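# Sort four caps onto plates by how they fit the pins

## Task

Test each of the four caps against the two pins. A cap that goes over both pins must end up upright on the blue plate. A cap that goes over only the pin with the green marking must end up upright on the white plate. A cap that goes over neither pin stays upright on the table.

## Robot and tools

Robot: one seven-joint arm, its base at (0, 0, +0.020) m in the scene frame and tilted very slightly. It ends in a five-finger right hand. A post stands on the floor next to the table. Loose objects may now and then get a small push from outside. Scene frame: origin on the table top under the base, +z up, +y to the left when looking along +x.

Hand point: a point fixed to the palm, 0.05 m in front of it and 0.15 m out from the wrist face along the fingers. Its +z runs along the straight fingers, +y out of the palm, and +x across the palm away from the thumb. Straight fingertips sit 0.06-0.07 m beyond the point along +z and 0.06 m behind it along -y. A wrist bracket on the little-finger side juts out up to 0.10 m across the palm and can collide with things. The thumb turned in front of the palm with fingers closing grips objects about 0.035-0.065 m thick; thumb tip against index pad can pinch light items up to about 0.08 m.

Frames: reported poses (end_effector_position in m, end_effector_quat_wxyz) and the Hand target are in the arm's base frame. Commanded offsets run along the Hand target's own axes.

A row is 14 numbers, each from -1 to 1, in this order: dx, dy, dz, rx, ry, rz, thumb_turn, thumb_bend, index, middle, ring, little, force_limit, speed. The first six are an offset, not a pose: they count from the Hand target as it was when the action (or move) began, and 1.0 means 0.6 m or 180 degrees; rx, ry, rz form a single rotation vector. Every row of one action counts from that same start, and repeating an offset in a new action moves further. The six hand numbers are absolute targets: -1 open (thumb beside the palm, straight thumb and fingers), +1 closed (thumb in front of the palm, fully bent, fingers curled). force_limit maps -1..+1 to about 0..10 N at the fingertip (0..15 N for the two thumb motors). speed rises from near zero at -1 to full at +0.48 and stays full above; close at -0.94 or lower for a gentle grip. At the start, call execute_actions with empty actions and resend the hand numbers it reports, since a 0 is itself a command.

Tools:
- execute_actions(actions, cameras): actions is a list of actions; each action is a table of up to 15 rows, one per 1/30 s step, and a shorter table repeats its last row up to step 15. Images come back if actions is empty or cameras names them.
- move(target, speed, blend, blocking, cameras): target is one 14-number row, or up to 15 rows, all offsets from the same starting Hand target. The hand point travels a straight path there; it does not avoid obstacles. speed is m/s, 0.002-2, default 0.25, one value or one per leg. blend in m rounds corners (0 stops at each). blocking=false returns early while the move continues. Result adds a move: line: done (within 3 mm and 2 degrees), off_target, moving, held or fault, plus limits=paced (pose clipped) or limits=held.
- wait(seconds 0-3600), stop(), zoom_image(camera among cam_high, cam_low, cam_wrist; region [x0, y0, x1, y1] in pixels, at most 504 each way), show_instructions(), clear_fault(), finished_scene(scene=1).

Each step the controller limits the commanded pose to within 70 mm and 16 degrees of the measured one, so the hand can rest short of the Hand target; a fresh execute_actions with zero offsets asks again, or send the remaining gap. To stop pressing on something, command back past the hand point. Large turns may swing the elbow.

Results also show hand_measured, hand_stopped_by (moving, target, force, stalled, fault), hand_load_n (positive pushes a finger open; near 0 when a grip is lost), hand_force_limit, hand_speed, joint positions, torques, external torques and flange force along hand axes. A finger motor moves only when its target changes by 0.002 or more; resending the same numbers keeps a grip; to squeeze harder raise force_limit and send a more closed target.

Faults: contact torque reaching 35, 35, 32, 30, 12, 12, 12 N m (waist to wrist roll), 40 N net contact force (held weight included), passing a joint range, or overspeed stops the arm until clear_fault. Overheating from long loads or stretched poses brakes the arm for 30-60 s.

Avoid: anything leaving the table (fails the task), dropping caps even slightly, releasing moving parts, fast impacts, hard shoves, and heavy finger loads. Cameras: cam_high and cam_low 896x504, cam_wrist 672x504.

Each tool is called after "Request:" as name(argument=value, ...) on one line, values as JSON.

Reference images:

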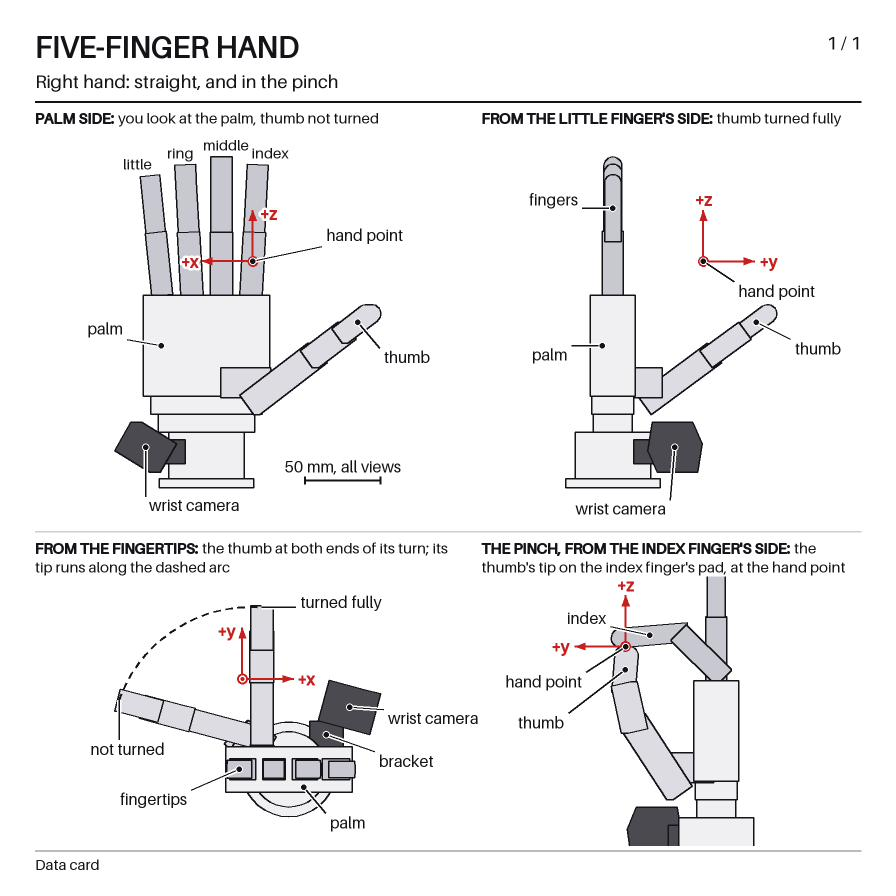

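## Session

Request:
execute_actions(actions=[])

Scene clock: 0.00 s.
end_effector_position=(+0.3088, -0.1414, +0.3744) hand_measured=(-1.000, -1.000, -1.000, -1.000, -1.000, -1.000) hand_load_n=(+0.0, +0.0, +0.5, +0.0, +0.0, +0.0) hand_stopped_by=(target, target, target, target, target, target) hand_force_limit=0.00 hand_speed=-0.80 end_effector_quat_wxyz=(-0.299, +0.298, +0.727, +0.541)
Joint positions: [-0.764 0.017 -0.266 -2.153 0.526 0.928 1.33]
Joint velocities: within noise
Joint torques (N m): no reading
External joint torques (N m): no reading
Flange force (N): no reading
Hand target: +0.3088, -0.1414, +0.3744; -0.299, +0.298, +0.727, +0.541

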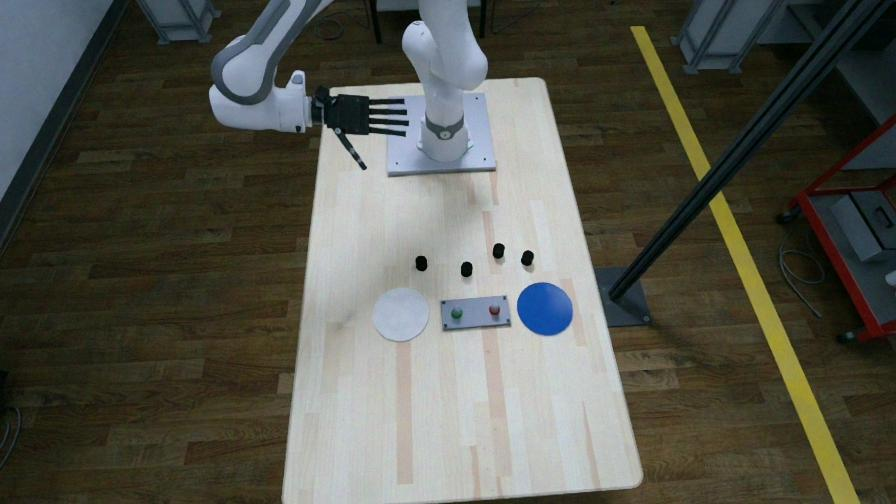

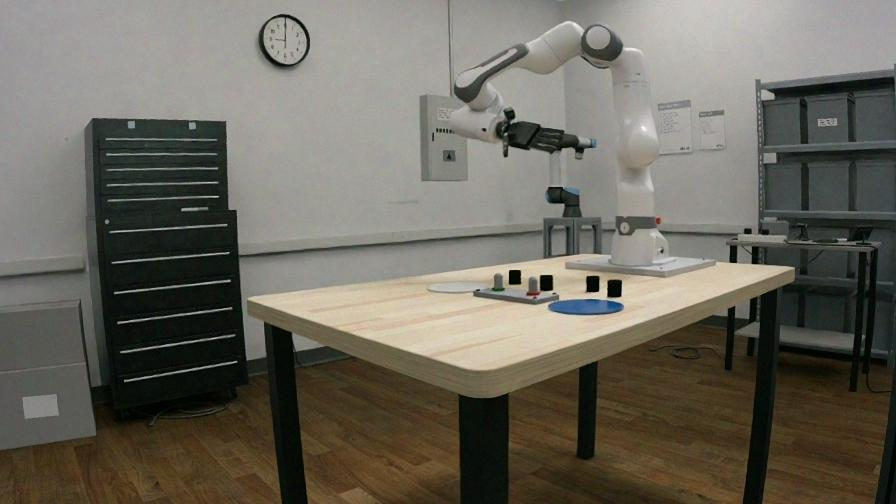

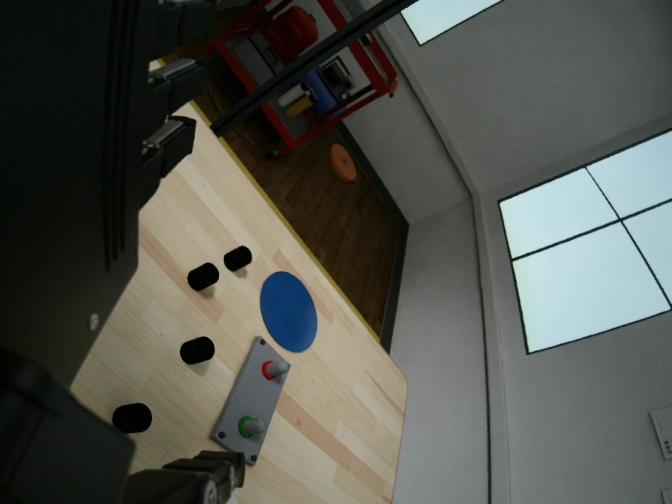

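Request:
zoom_image(camera="cam_high", region=[360, 220, 600, 355])

Request:
zoom_image(camera="cam_low", region=[420, 250, 660, 330])

Request:
zoom_image(camera="cam_wrist", region=[100, 230, 340, 480])

Scaled by 2.100 from the camera's image (finer frame: 1280x720).

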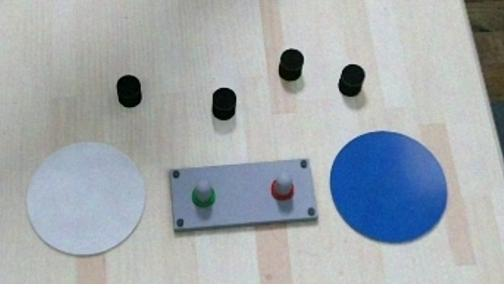

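Scaled by 2.100 from the camera's image (finer frame: 1280x720).

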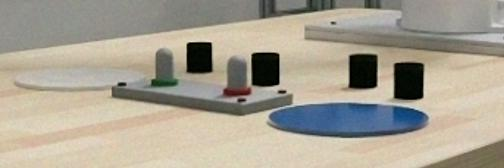

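Scaled by 2.016 from the camera's image (finer frame: 960x720).

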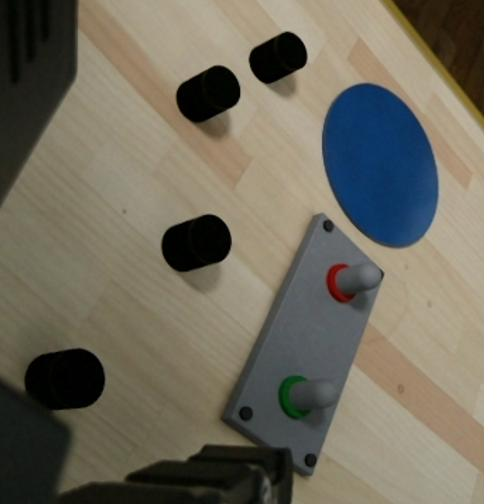

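Request:
move(target=[[0,0,0,0,0,-0.639,-1,-1,-1,-1,-1,-1,0,-0.2],[0,0,0,0,0,-0.639,-1,-1,-1,-1,-1,-1,0,-0.2]], speed=0.25)

Scene clock: 53.37 s.
end_effector_position=(+0.3081, -0.1413, +0.3744) hand_measured=(-1.000, -1.000, -1.000, -1.000, -1.000, -1.000) hand_load_n=(+0.0, +0.0, +0.0, +0.0, +0.0, +0.0) hand_stopped_by=(target, target, target, target, target, target) hand_force_limit=0.00 hand_speed=-0.20 end_effector_quat_wxyz=(+0.293, -0.452, +0.644, +0.544)
Joint positions: [-0.876 0.23 0.017 -1.988 0.675 1.05 -0.564]
Joint torques (N m): [-0.45 -34.48 1.33 19.43 2.22 -0.66 -0.25]
External joint torques (N m): [-0.23 -1.32 0.89 0.62 0.47 0.21 -0.27]
Flange force (N): [-1.9 0.9 1.3]
Hand target: +0.3088, -0.1414, +0.3744; +0.296, -0.454, +0.642, +0.543
Off the commanded pose: 0.001 m, 0 deg.
move: done

Request:
move(target=[0,0,0,-0.0043,0.0855,-0.630,-1,-1,-1,-1,-1,-1,0,-0.2], speed=0.25)

Scene clock: 61.73 s.
end_effector_position=(+0.3084, -0.1422, +0.3734) hand_measured=(-1.000, -1.000, -1.000, -1.000, -1.000, -1.000) hand_load_n=(+0.0, +0.0, +0.0, +0.0, +0.0, +0.0) hand_stopped_by=(target, target, target, target, target, target) hand_force_limit=0.00 hand_speed=-0.20 end_effector_quat_wxyz=(-0.536, +0.844, -0.004, -0.002)
Joint positions: [-0.954 -0.136 0.089 -2.078 0.747 1.058 -2.372]
Joint velocities: [0 -0.001 -0.001 0.001 0 0 -0.005]
Joint torques (N m): [0.21 -24.86 -0.77 20.86 2.62 -0.17 -0.24]
External joint torques (N m): [0.35 -2.12 0.04 0.28 0.47 0.01 -0.19]
Flange force (N): [-3.0 -3.5 3.7]
Hand target: +0.3088, -0.1414, +0.3744; -0.537, +0.843, +0.000, +0.001
Off the commanded pose: 0.001 m, 1 deg.
move: done

Request:
move(target=[0.1,0.0968,0.2658,0,0,0,1,-0.6,-0.3,-0.3,-1,-1,0,-0.2], cameras=["all"])

Scene clock: 65.10 s.
end_effector_position=(+0.3669, -0.0222, +0.2548) hand_measured=(+1.000, -0.600, -0.300, -0.300, -1.000, -1.000) hand_load_n=(+0.0, +0.0, +0.0, +0.0, +0.0, +0.0) hand_stopped_by=(target, target, target, target, target, target) hand_force_limit=0.00 hand_speed=-0.20 end_effector_quat_wxyz=(-0.537, +0.844, -0.003, -0.002)
Joint positions: [-0.818 -0.119 0.273 -2.367 0.913 1.455 -2.417]
Joint velocities: [0 -0.001 0.003 -0.001 0.001 0.004 -0.005]
Joint torques (N m): [0.09 -22.3 -0.41 20.16 2.04 0.03 -0.24]
External joint torques (N m): [0.41 -0.79 1 0.32 0.47 0.24 -0.19]
Flange force (N): [0.1 -1.8 2.5]
Hand target: +0.3690, -0.0215, +0.2544; -0.537, +0.843, +0.000, +0.001
Off the commanded pose: 0.002 m, 0 deg.
move: done

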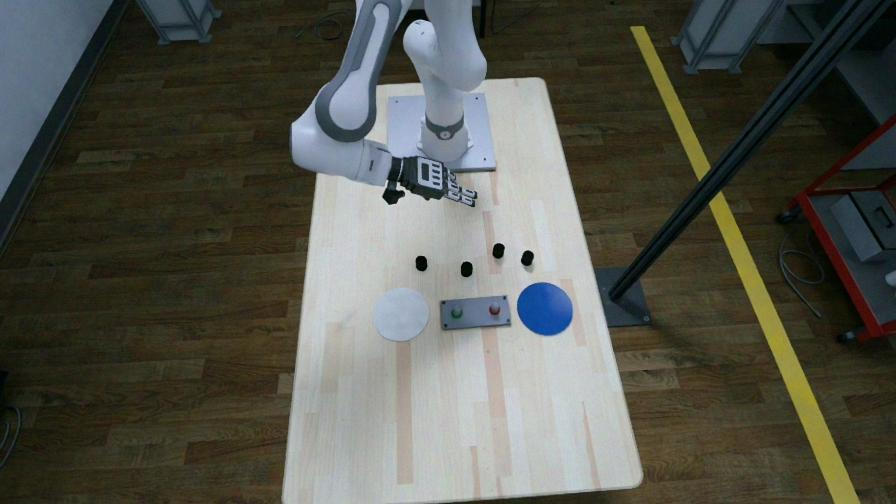

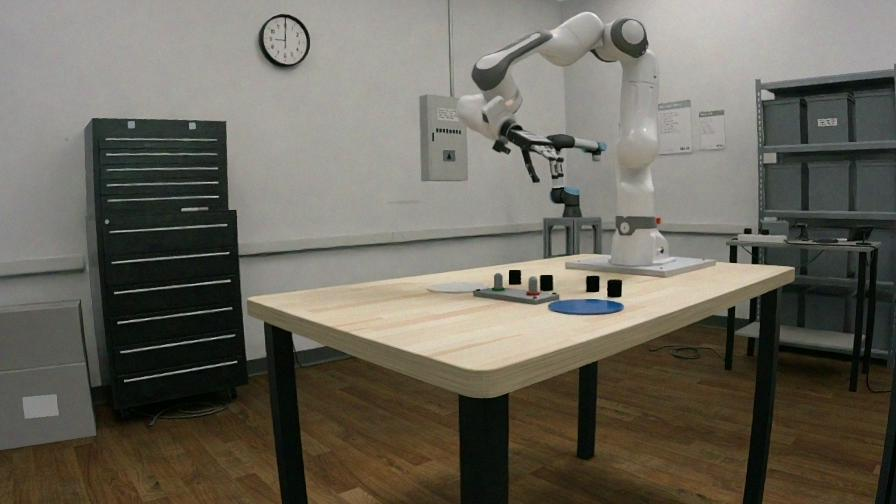

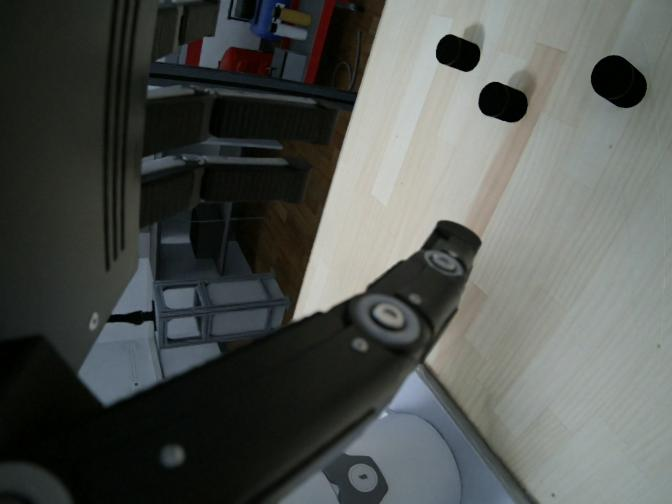

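Request:
move(target=[0.0267,0.221,0.0387,0,0,0,1,-0.6,-0.3,-0.3,-1,-1,0,-0.2], cameras=["all"])

Scene clock: 74.03 s.
end_effector_position=(+0.3848, -0.0561, +0.1257) hand_measured=(+1.000, -0.600, -0.300, -0.300, -1.000, -1.000) hand_load_n=(+0.0, +0.0, +0.0, +0.0, +0.0, +0.0) hand_stopped_by=(target, target, target, target, target, target) hand_force_limit=0.00 hand_speed=-0.20 end_effector_quat_wxyz=(-0.538, +0.843, -0.004, +0.000)
Joint positions: [-0.82 0.225 0.267 -2.312 0.848 1.677 -2.593]
Joint velocities: [-0.001 -0.001 0 -0.001 0 0.001 -0.004]
Joint torques (N m): [-0.51 -30.81 1.88 17.39 0.82 -0.17 -0.24]
External joint torques (N m): [-0.38 -1.17 0.02 0.58 -0.15 0.23 -0.18]
Flange force (N): [-1.3 -1.9 -0.8]
Hand target: +0.3851, -0.0565, +0.1244; -0.537, +0.843, +0.000, +0.001
Off the commanded pose: 0.001 m, 1 deg.
move: done

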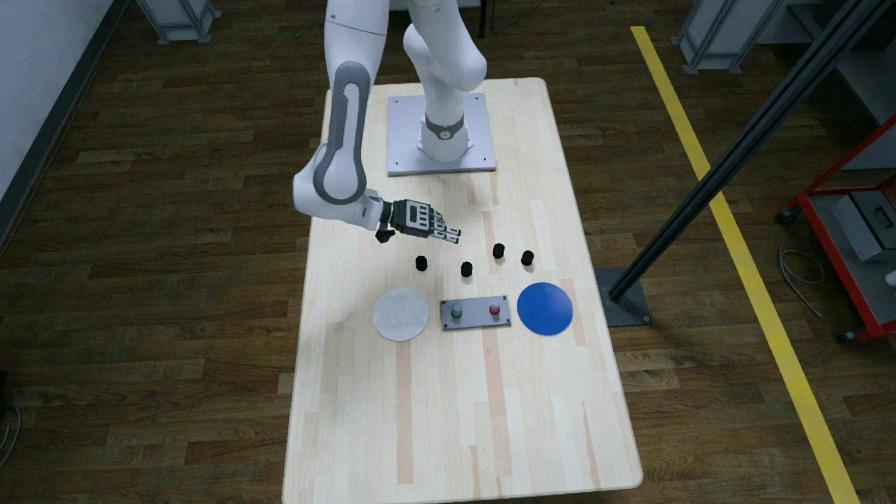

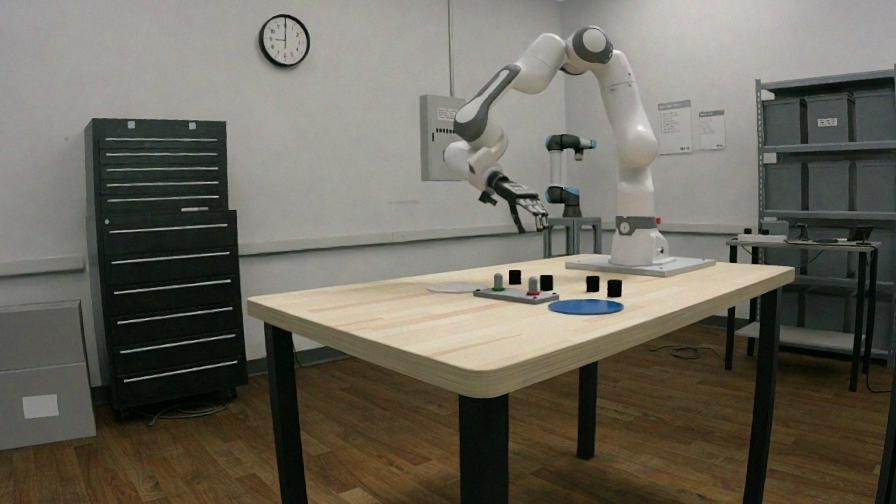

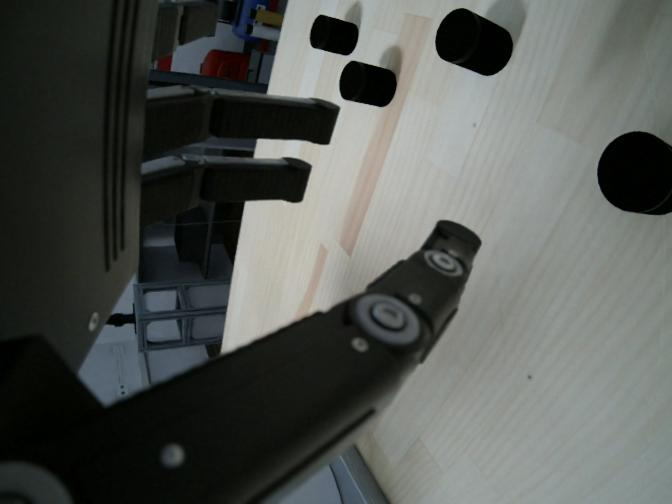

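Request:
move(target=[-0.02,0.066,0.016,0,0,0,1,-0.6,-0.3,-0.3,-1,-1,0,-0.2], cameras=["all"])

Request:
zoom_image(camera="cam_high", region=[360, 200, 540, 340])

Request:
zoom_image(camera="cam_low", region=[420, 170, 660, 330])

Scene clock: 80.00 s.
end_effector_position=(+0.3731, -0.0629, +0.0858) hand_measured=(+1.000, -0.600, -0.300, -0.300, -1.000, -1.000) hand_load_n=(+0.0, +0.0, +0.0, +0.0, +0.0, +0.0) hand_stopped_by=(target, target, target, target, target, target) hand_force_limit=0.00 hand_speed=-0.20 end_effector_quat_wxyz=(-0.539, +0.843, -0.003, -0.001)
Joint positions: [-0.825 0.307 0.253 -2.321 0.825 1.735 -2.659]
Joint velocities: [0 0 -0.001 0 0 0 -0.004]
Joint torques (N m): [-0.51 -32.08 2.38 16.01 0.65 -0.23 -0.28]
External joint torques (N m): [-0.2 -1.16 0.14 0.51 -0.15 0.21 -0.23]
Flange force (N): [-1.2 -2.0 -0.6]
Hand target: +0.3731, -0.0646, +0.0845; -0.537, +0.843, +0.000, +0.001
Off the commanded pose: 0.002 m, 0 deg.
move: done

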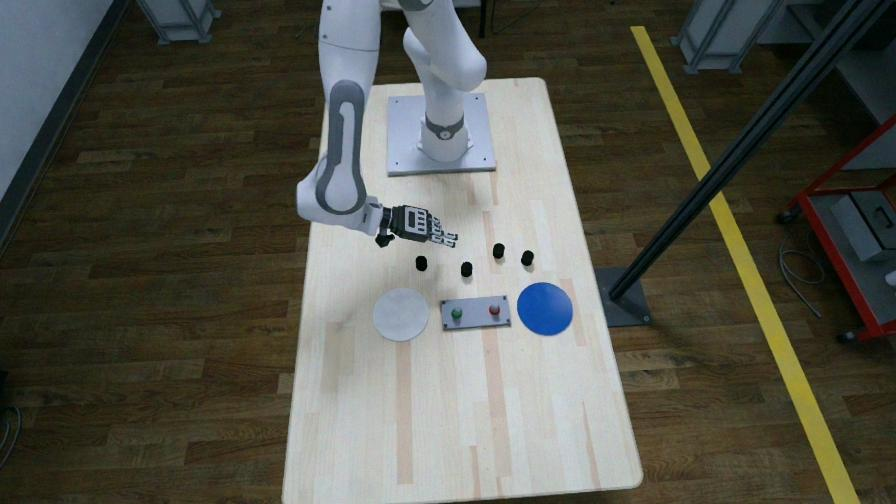

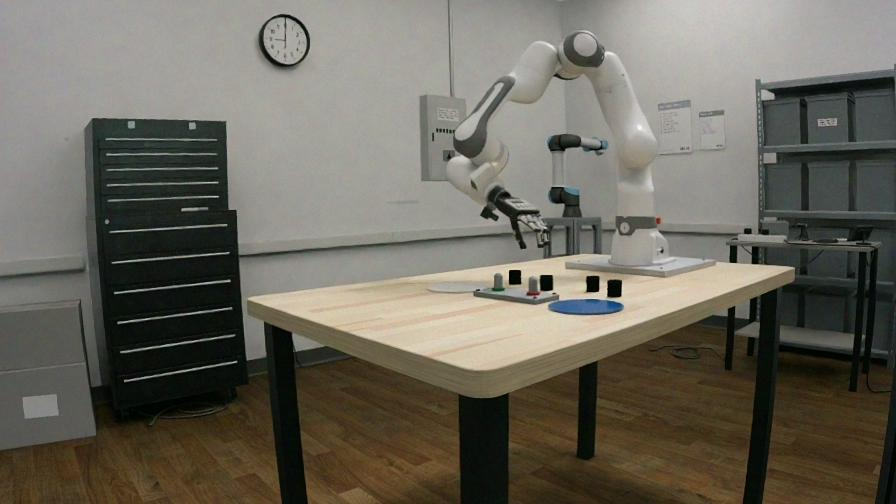

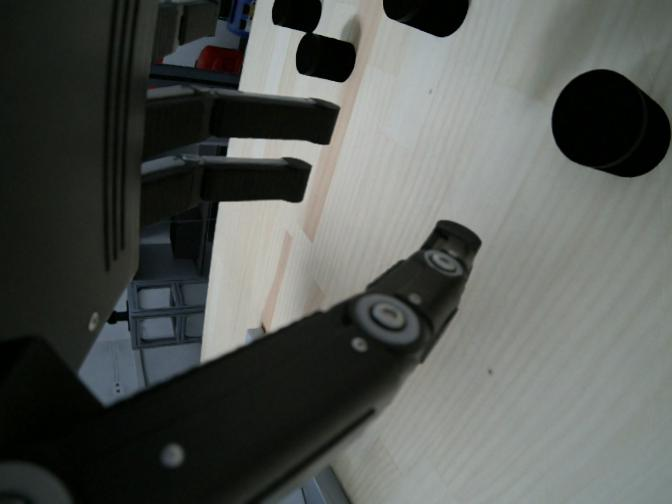

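Scaled by 2.800 from the camera's image (finer frame: 1280x720).

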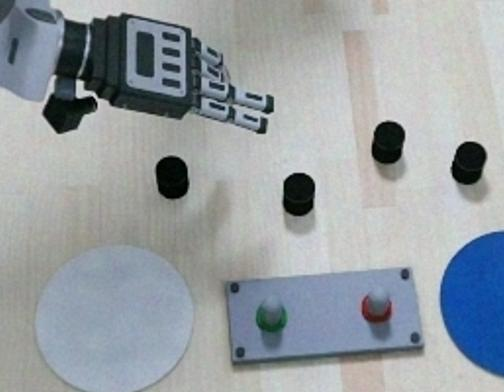

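Scaled by 2.100 from the camera's image (finer frame: 1280x720).

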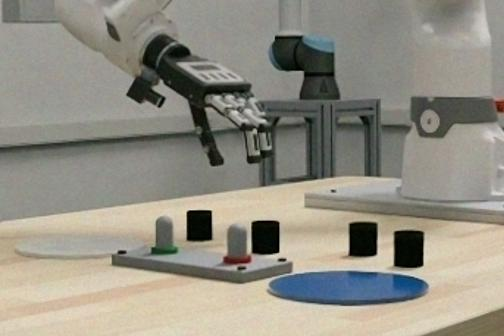

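Request:
move(target=[0.0417,0.0302,0.014,0,0,0,1,-0.6,-0.3,-0.3,-1,-1,0,-0.2], cameras=["all"])

Request:
zoom_image(camera="cam_high", region=[360, 200, 540, 340])

Request:
zoom_image(camera="cam_low", region=[420, 170, 660, 330])

Scene clock: 82.87 s.
end_effector_position=(+0.3973, -0.0649, +0.0651) hand_measured=(+1.000, -0.600, -0.300, -0.300, -1.000, -1.000) hand_load_n=(+0.0, +0.0, +0.0, +0.0, +0.0, +0.0) hand_stopped_by=(target, target, target, target, target, target) hand_force_limit=0.00 hand_speed=-0.20 end_effector_quat_wxyz=(-0.537, +0.843, +0.003, +0.001)
Joint positions: [-0.801 0.401 0.258 -2.244 0.825 1.769 -2.661]
Joint velocities: [0 0.001 0.001 0.001 0 0.004 0]
Joint torques (N m): [0.11 -34.37 4.03 15.87 0.58 -0.12 -0.17]
External joint torques (N m): [0.39 -0.93 0.9 0.5 -0.16 0.31 -0.11]
Flange force (N): [0.2 -1.9 0.7]
Hand target: +0.3981, -0.0646, +0.0645; -0.537, +0.843, +0.000, +0.001
Off the commanded pose: 0.001 m, 0 deg.
move: done

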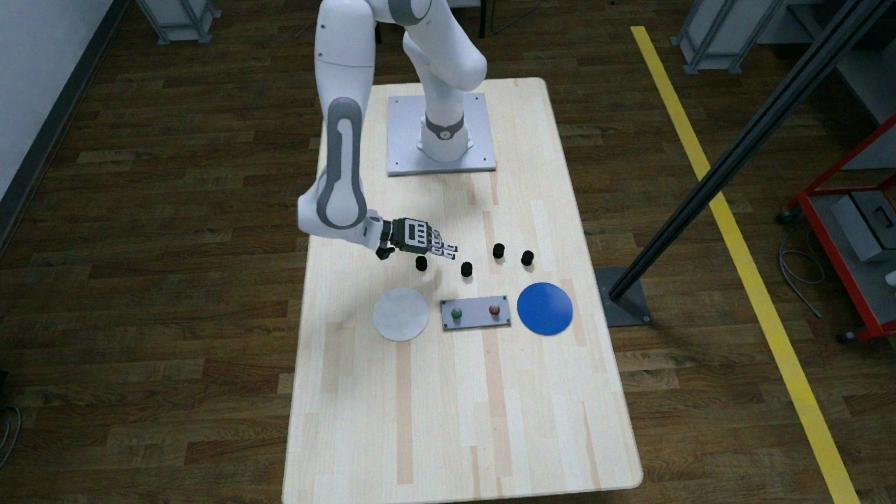

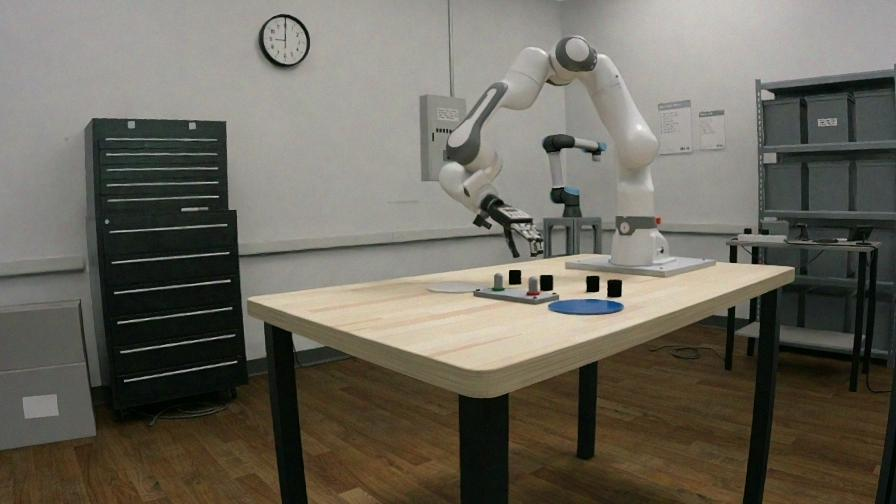

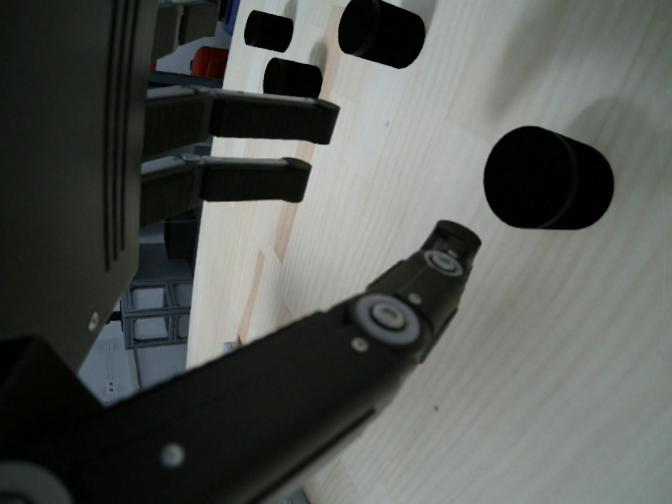

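Scaled by 2.800 from the camera's image (finer frame: 1280x720).

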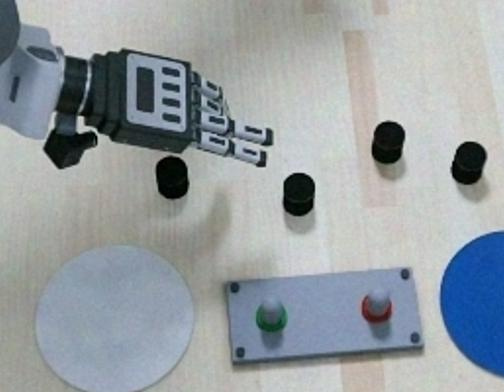

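Scaled by 2.100 from the camera's image (finer frame: 1280x720).

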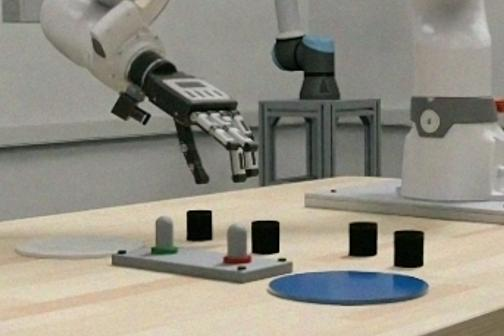

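Request:
move(target=[0.0333,0,0,0,0,0,1,-0.6,-0.3,-0.3,-1,-1,0,-0.2], cameras=["all"])

Request:
zoom_image(camera="cam_high", region=[360, 200, 540, 340])

Request:
zoom_image(camera="cam_low", region=[480, 220, 570, 300])

Scene clock: 86.17 s.
end_effector_position=(+0.4174, -0.0652, +0.0647) hand_measured=(+1.000, -0.600, -0.300, -0.300, -1.000, -1.000) hand_load_n=(+0.0, +0.0, +0.0, +0.0, +0.0, +0.0) hand_stopped_by=(target, target, target, target, target, target) hand_force_limit=0.00 hand_speed=-0.20 end_effector_quat_wxyz=(-0.537, +0.844, +0.004, +0.001)
Joint positions: [-0.784 0.437 0.263 -2.186 0.829 1.771 -2.634]
Joint velocities: [-0.001 0 -0.001 0.001 0.001 0.001 0.006]
Joint torques (N m): [0.06 -35.97 4.43 16.19 1.19 -0.18 0.06]
External joint torques (N m): [0.27 -1.24 0.83 0.47 0.41 0.22 0.12]
Flange force (N): [-0.1 -3.3 0.9]
Hand target: +0.4181, -0.0646, +0.0645; -0.537, +0.843, +0.000, +0.001
Off the commanded pose: 0.001 m, 0 deg.
move: done

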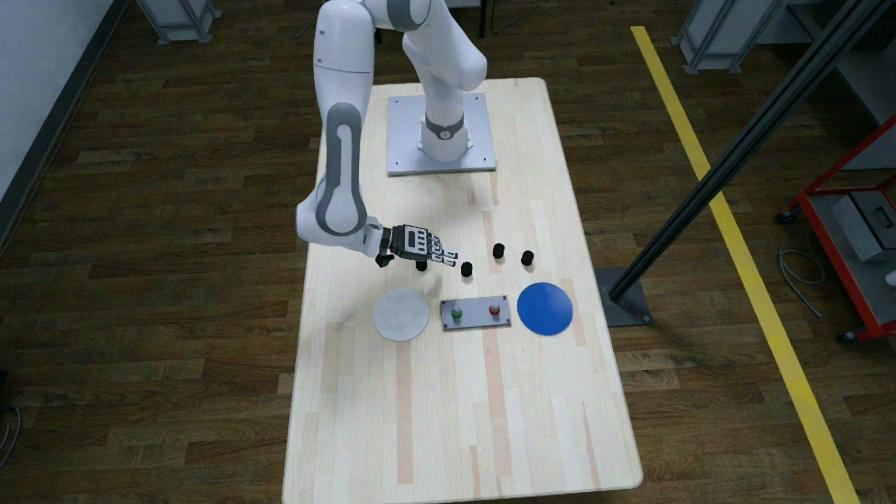

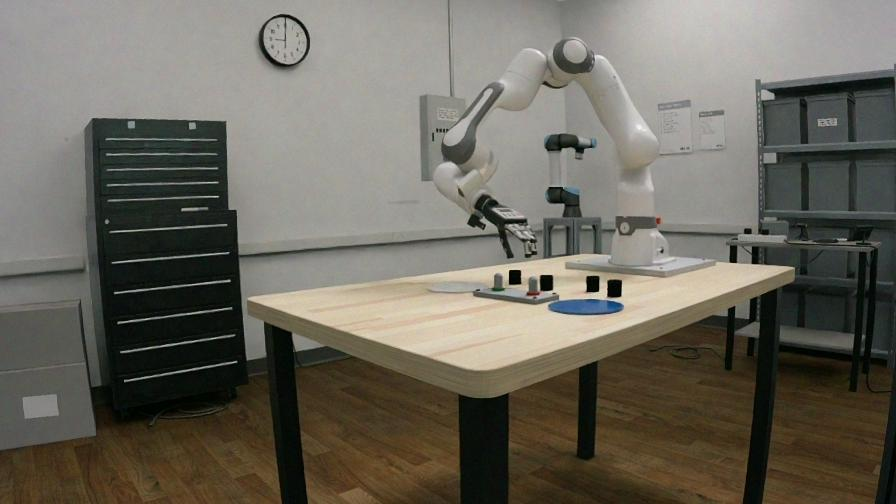

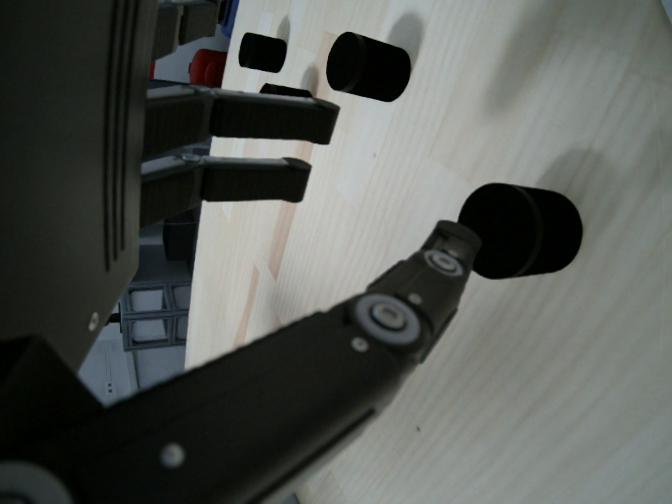

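Scaled by 2.800 from the camera's image (finer frame: 1280x720).

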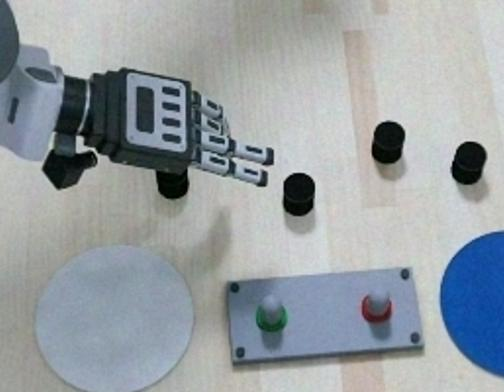

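Scaled by 5.600 from the camera's image (finer frame: 1280x720).

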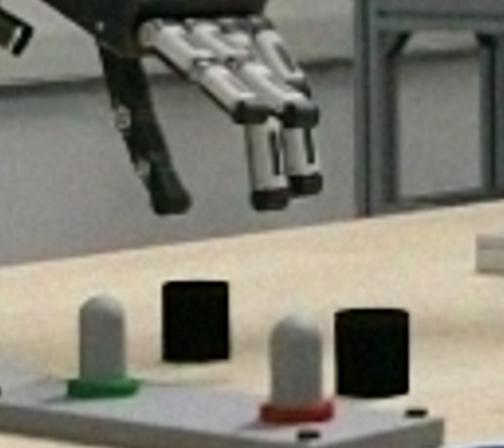

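Request:
move(target=[0,-0.0906,-0.0423,0,0,0,1,-0.2,-0.1,-0.1,-1,-1,-0.8,-0.7], cameras=["all"])

Request:
zoom_image(camera="cam_low", region=[480, 200, 570, 290])

Scene clock: 93.33 s.
end_effector_position=(+0.4183, -0.0650, +0.1230) hand_measured=(+1.000, -0.200, -0.100, -0.100, -1.000, -1.000) hand_load_n=(+0.0, +0.0, +0.0, +0.0, +0.0, +0.0) hand_stopped_by=(target, target, target, target, target, target) hand_force_limit=-0.80 hand_speed=-0.70 end_effector_quat_wxyz=(-0.536, +0.844, +0.004, +0.001)
Joint positions: [-0.796 0.306 0.27 -2.202 0.838 1.68 -2.564]
Joint velocities: [-0.001 0 0 -0.001 0.001 -0.001 0.006]
Joint torques (N m): [-0.48 -34.65 3.4 17.41 1.43 -0.34 0.07]
External joint torques (N m): [-0.19 -2.17 0.9 0.12 0.41 0 0.12]
Flange force (N): [-3.6 -6.1 1.1]
Hand target: +0.4181, -0.0647, +0.1245; -0.537, +0.843, +0.000, +0.001
Off the commanded pose: 0.002 m, 0 deg.
move: done

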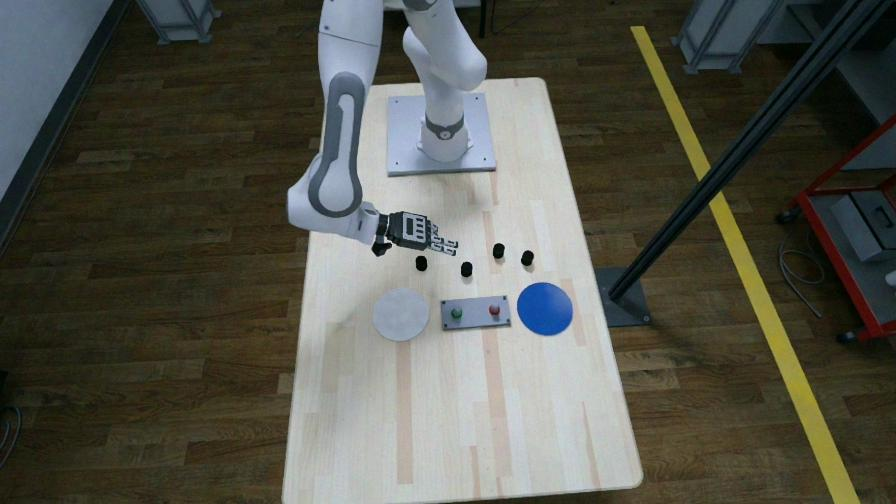

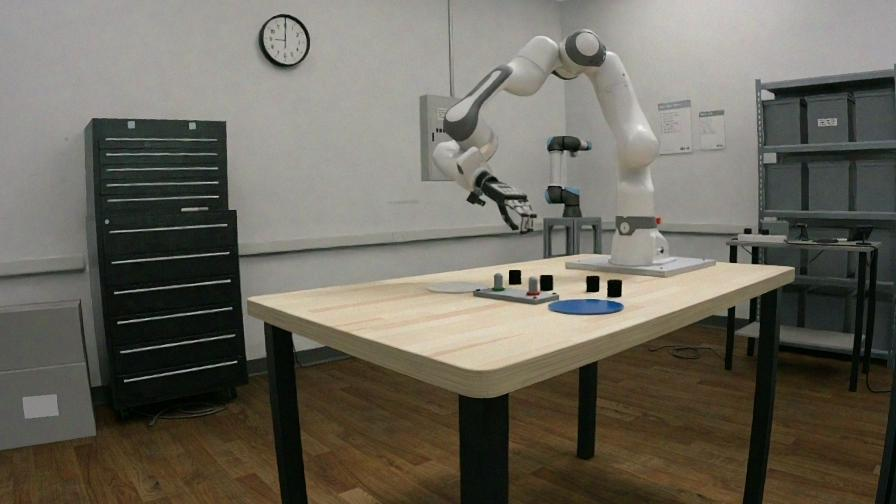

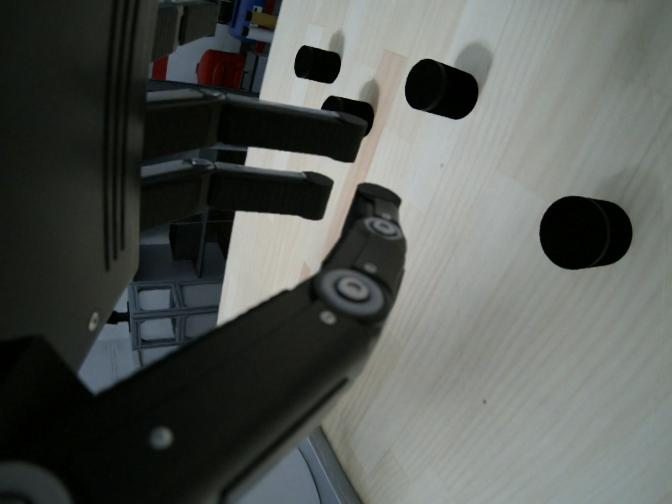

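Scaled by 5.600 from the camera's image (finer frame: 1280x720).

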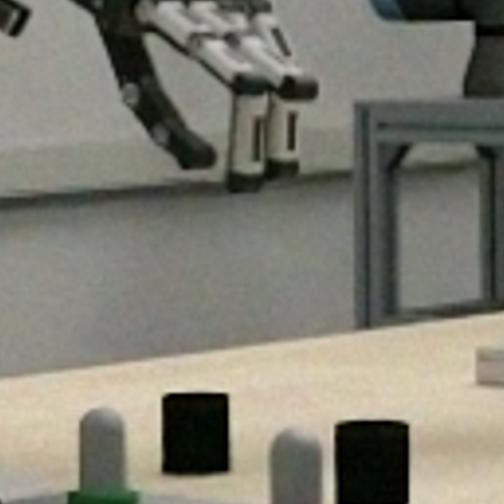

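Request:
move(target=[0,0,0,0,0,0,1,0,0,0,-1,-1,-0.8,-0.7], cameras=["all"])

Request:
zoom_image(camera="cam_low", region=[480, 200, 570, 290])

Scene clock: 95.77 s.
end_effector_position=(+0.4181, -0.0649, +0.1231) hand_measured=(+1.000, +0.000, +0.000, +0.000, -1.000, -1.000) hand_load_n=(+0.0, +0.0, +0.0, +0.0, -0.5, +0.0) hand_stopped_by=(target, target, target, target, target, target) hand_force_limit=-0.80 hand_speed=-0.70 end_effector_quat_wxyz=(-0.536, +0.844, +0.003, +0.001)
Joint positions: [-0.796 0.306 0.27 -2.202 0.838 1.68 -2.563]
Joint torques (N m): [-0.55 -34.69 3.43 17.41 1.42 -0.32 0.07]
External joint torques (N m): [-0.27 -2.31 0.93 0.21 0.41 0.03 0.13]
Flange force (N): [-3.6 -6.3 1.0]
Hand target: +0.4181, -0.0647, +0.1245; -0.537, +0.843, +0.000, +0.001
Off the commanded pose: 0.001 m, 0 deg.
move: done

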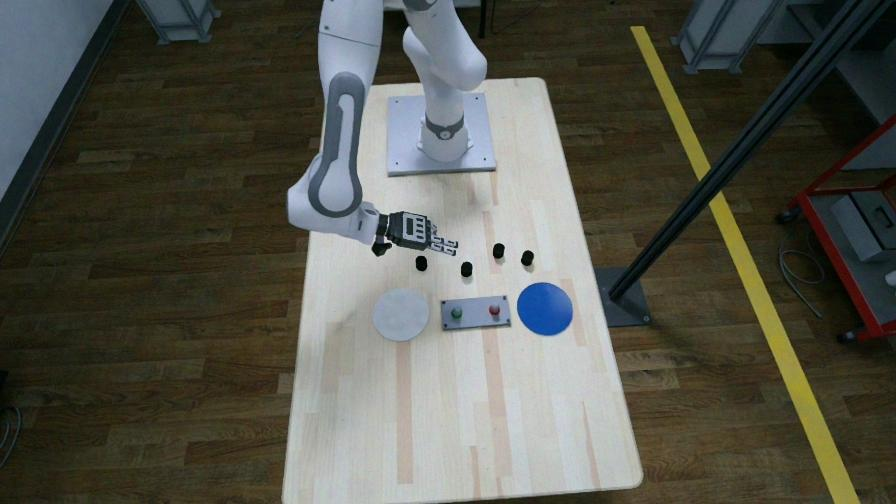

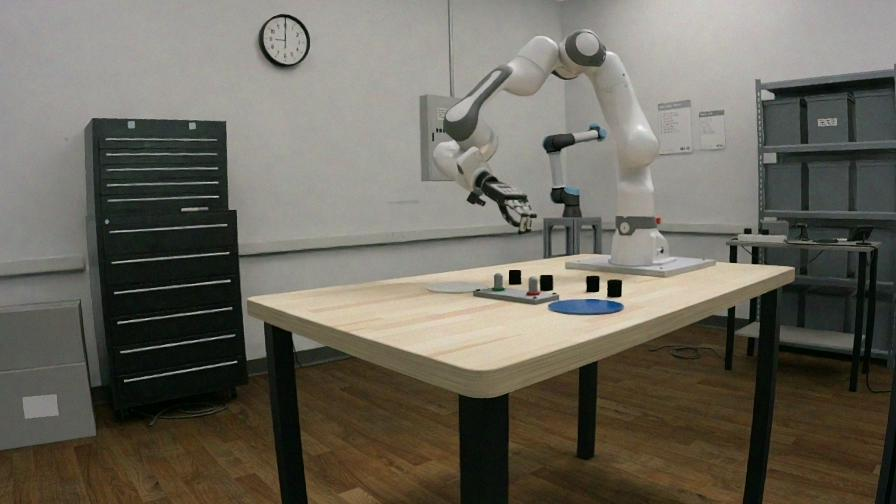

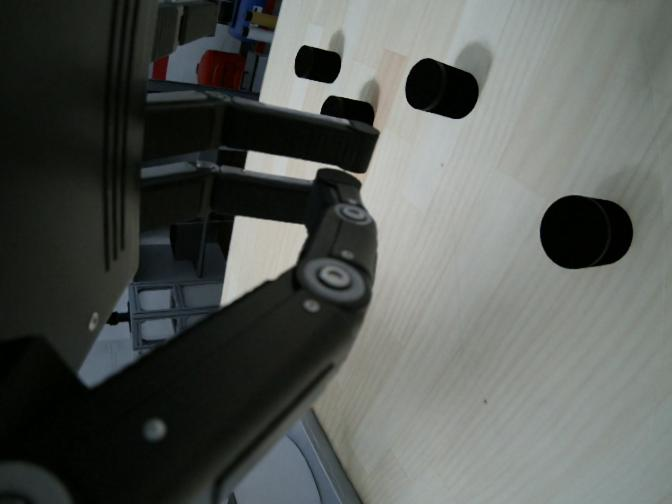

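Scaled by 5.600 from the camera's image (finer frame: 1280x720).

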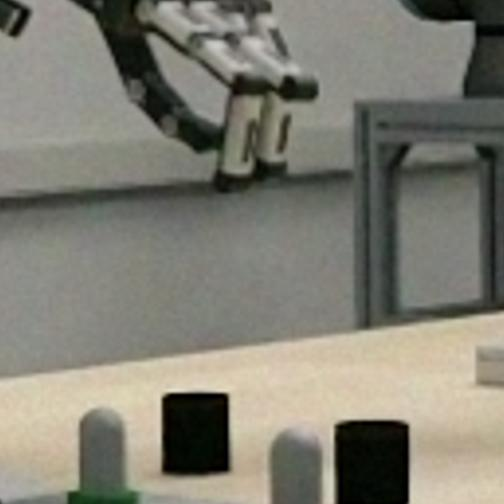

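Request:
move(target=[-0.0033,0.1293,0.031,0,0,0,1,-0.8,-0.45,-0.45,-1,-1,-0.8,-0.5], cameras=["all"], speed=0.15)

Request:
zoom_image(camera="cam_low", region=[480, 220, 570, 310])

Request:
zoom_image(camera="cam_high", region=[370, 200, 490, 300])

Scene clock: 108.53 s.
end_effector_position=(+0.4159, -0.0799, +0.0477) hand_measured=(+1.000, -0.800, -0.450, -0.450, -1.000, -1.000) hand_load_n=(+0.0, +0.0, +0.0, +0.0, -0.5, +0.0) hand_stopped_by=(target, target, target, target, target, target) hand_force_limit=-0.80 hand_speed=-0.50 end_effector_quat_wxyz=(-0.539, +0.843, -0.004, +0.000)
Joint positions: [-0.796 0.493 0.247 -2.151 0.809 1.773 -2.641]
Joint velocities: [0 -0.001 -0.001 0 -0.002 0 -0.005]
Joint torques (N m): [-0.01 -37.29 3.93 15.81 0.58 -0.22 -0.3]
External joint torques (N m): [0.32 -1.35 0.16 0.51 -0.16 0.21 -0.24]
Flange force (N): [-1.1 -2.4 -0.2]
Hand target: +0.4161, -0.0806, +0.0464; -0.537, +0.843, +0.000, +0.001
Off the commanded pose: 0.002 m, 0 deg.
move: done

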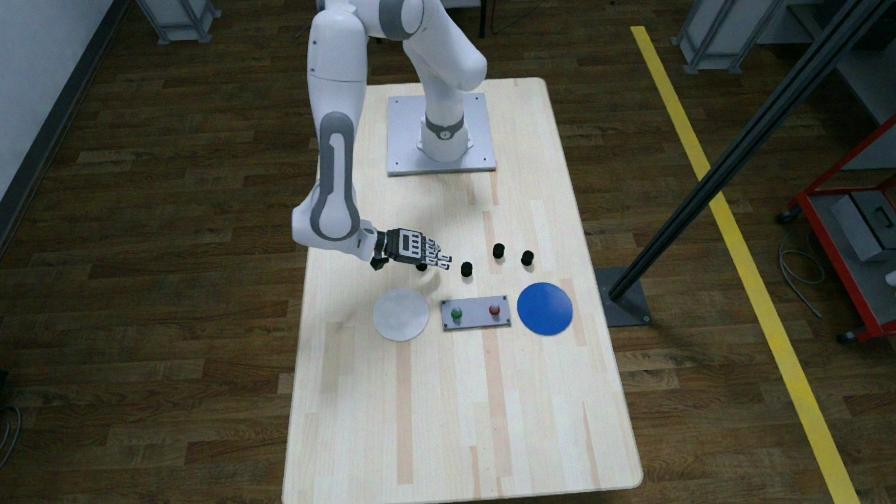

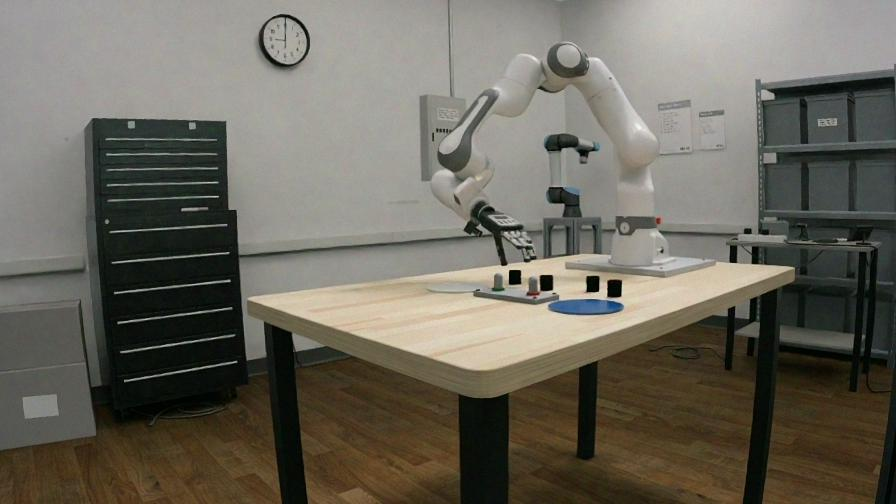

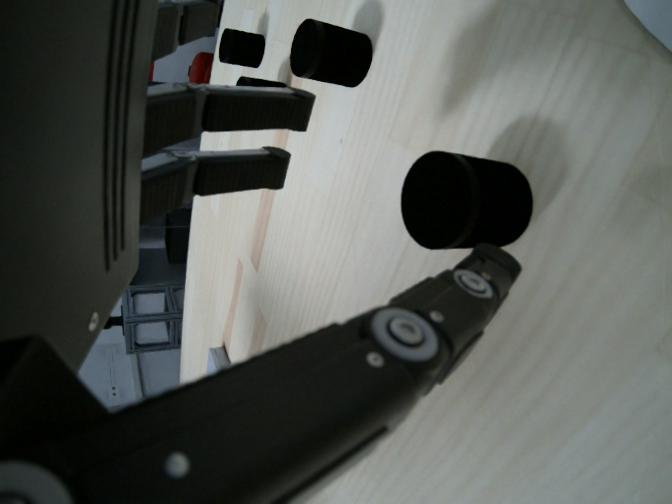

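Scaled by 5.600 from the camera's image (finer frame: 1280x720).

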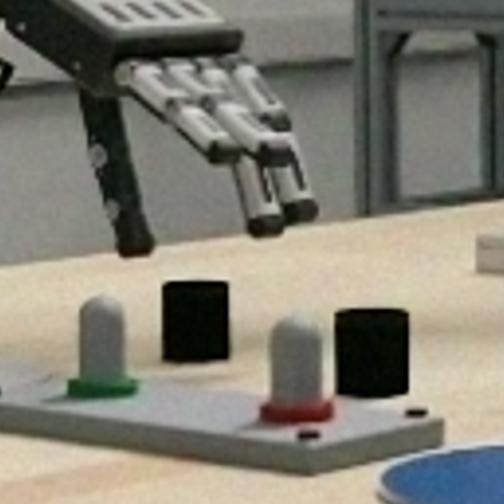

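Scaled by 4.200 from the camera's image (finer frame: 1280x720).

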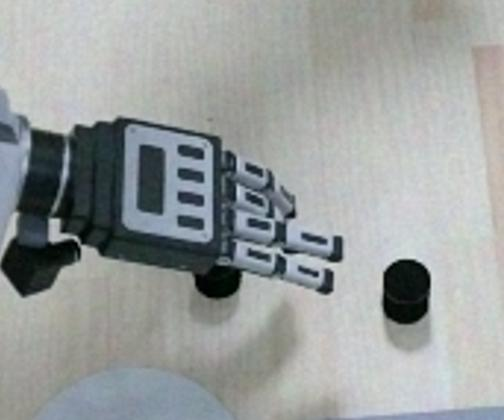

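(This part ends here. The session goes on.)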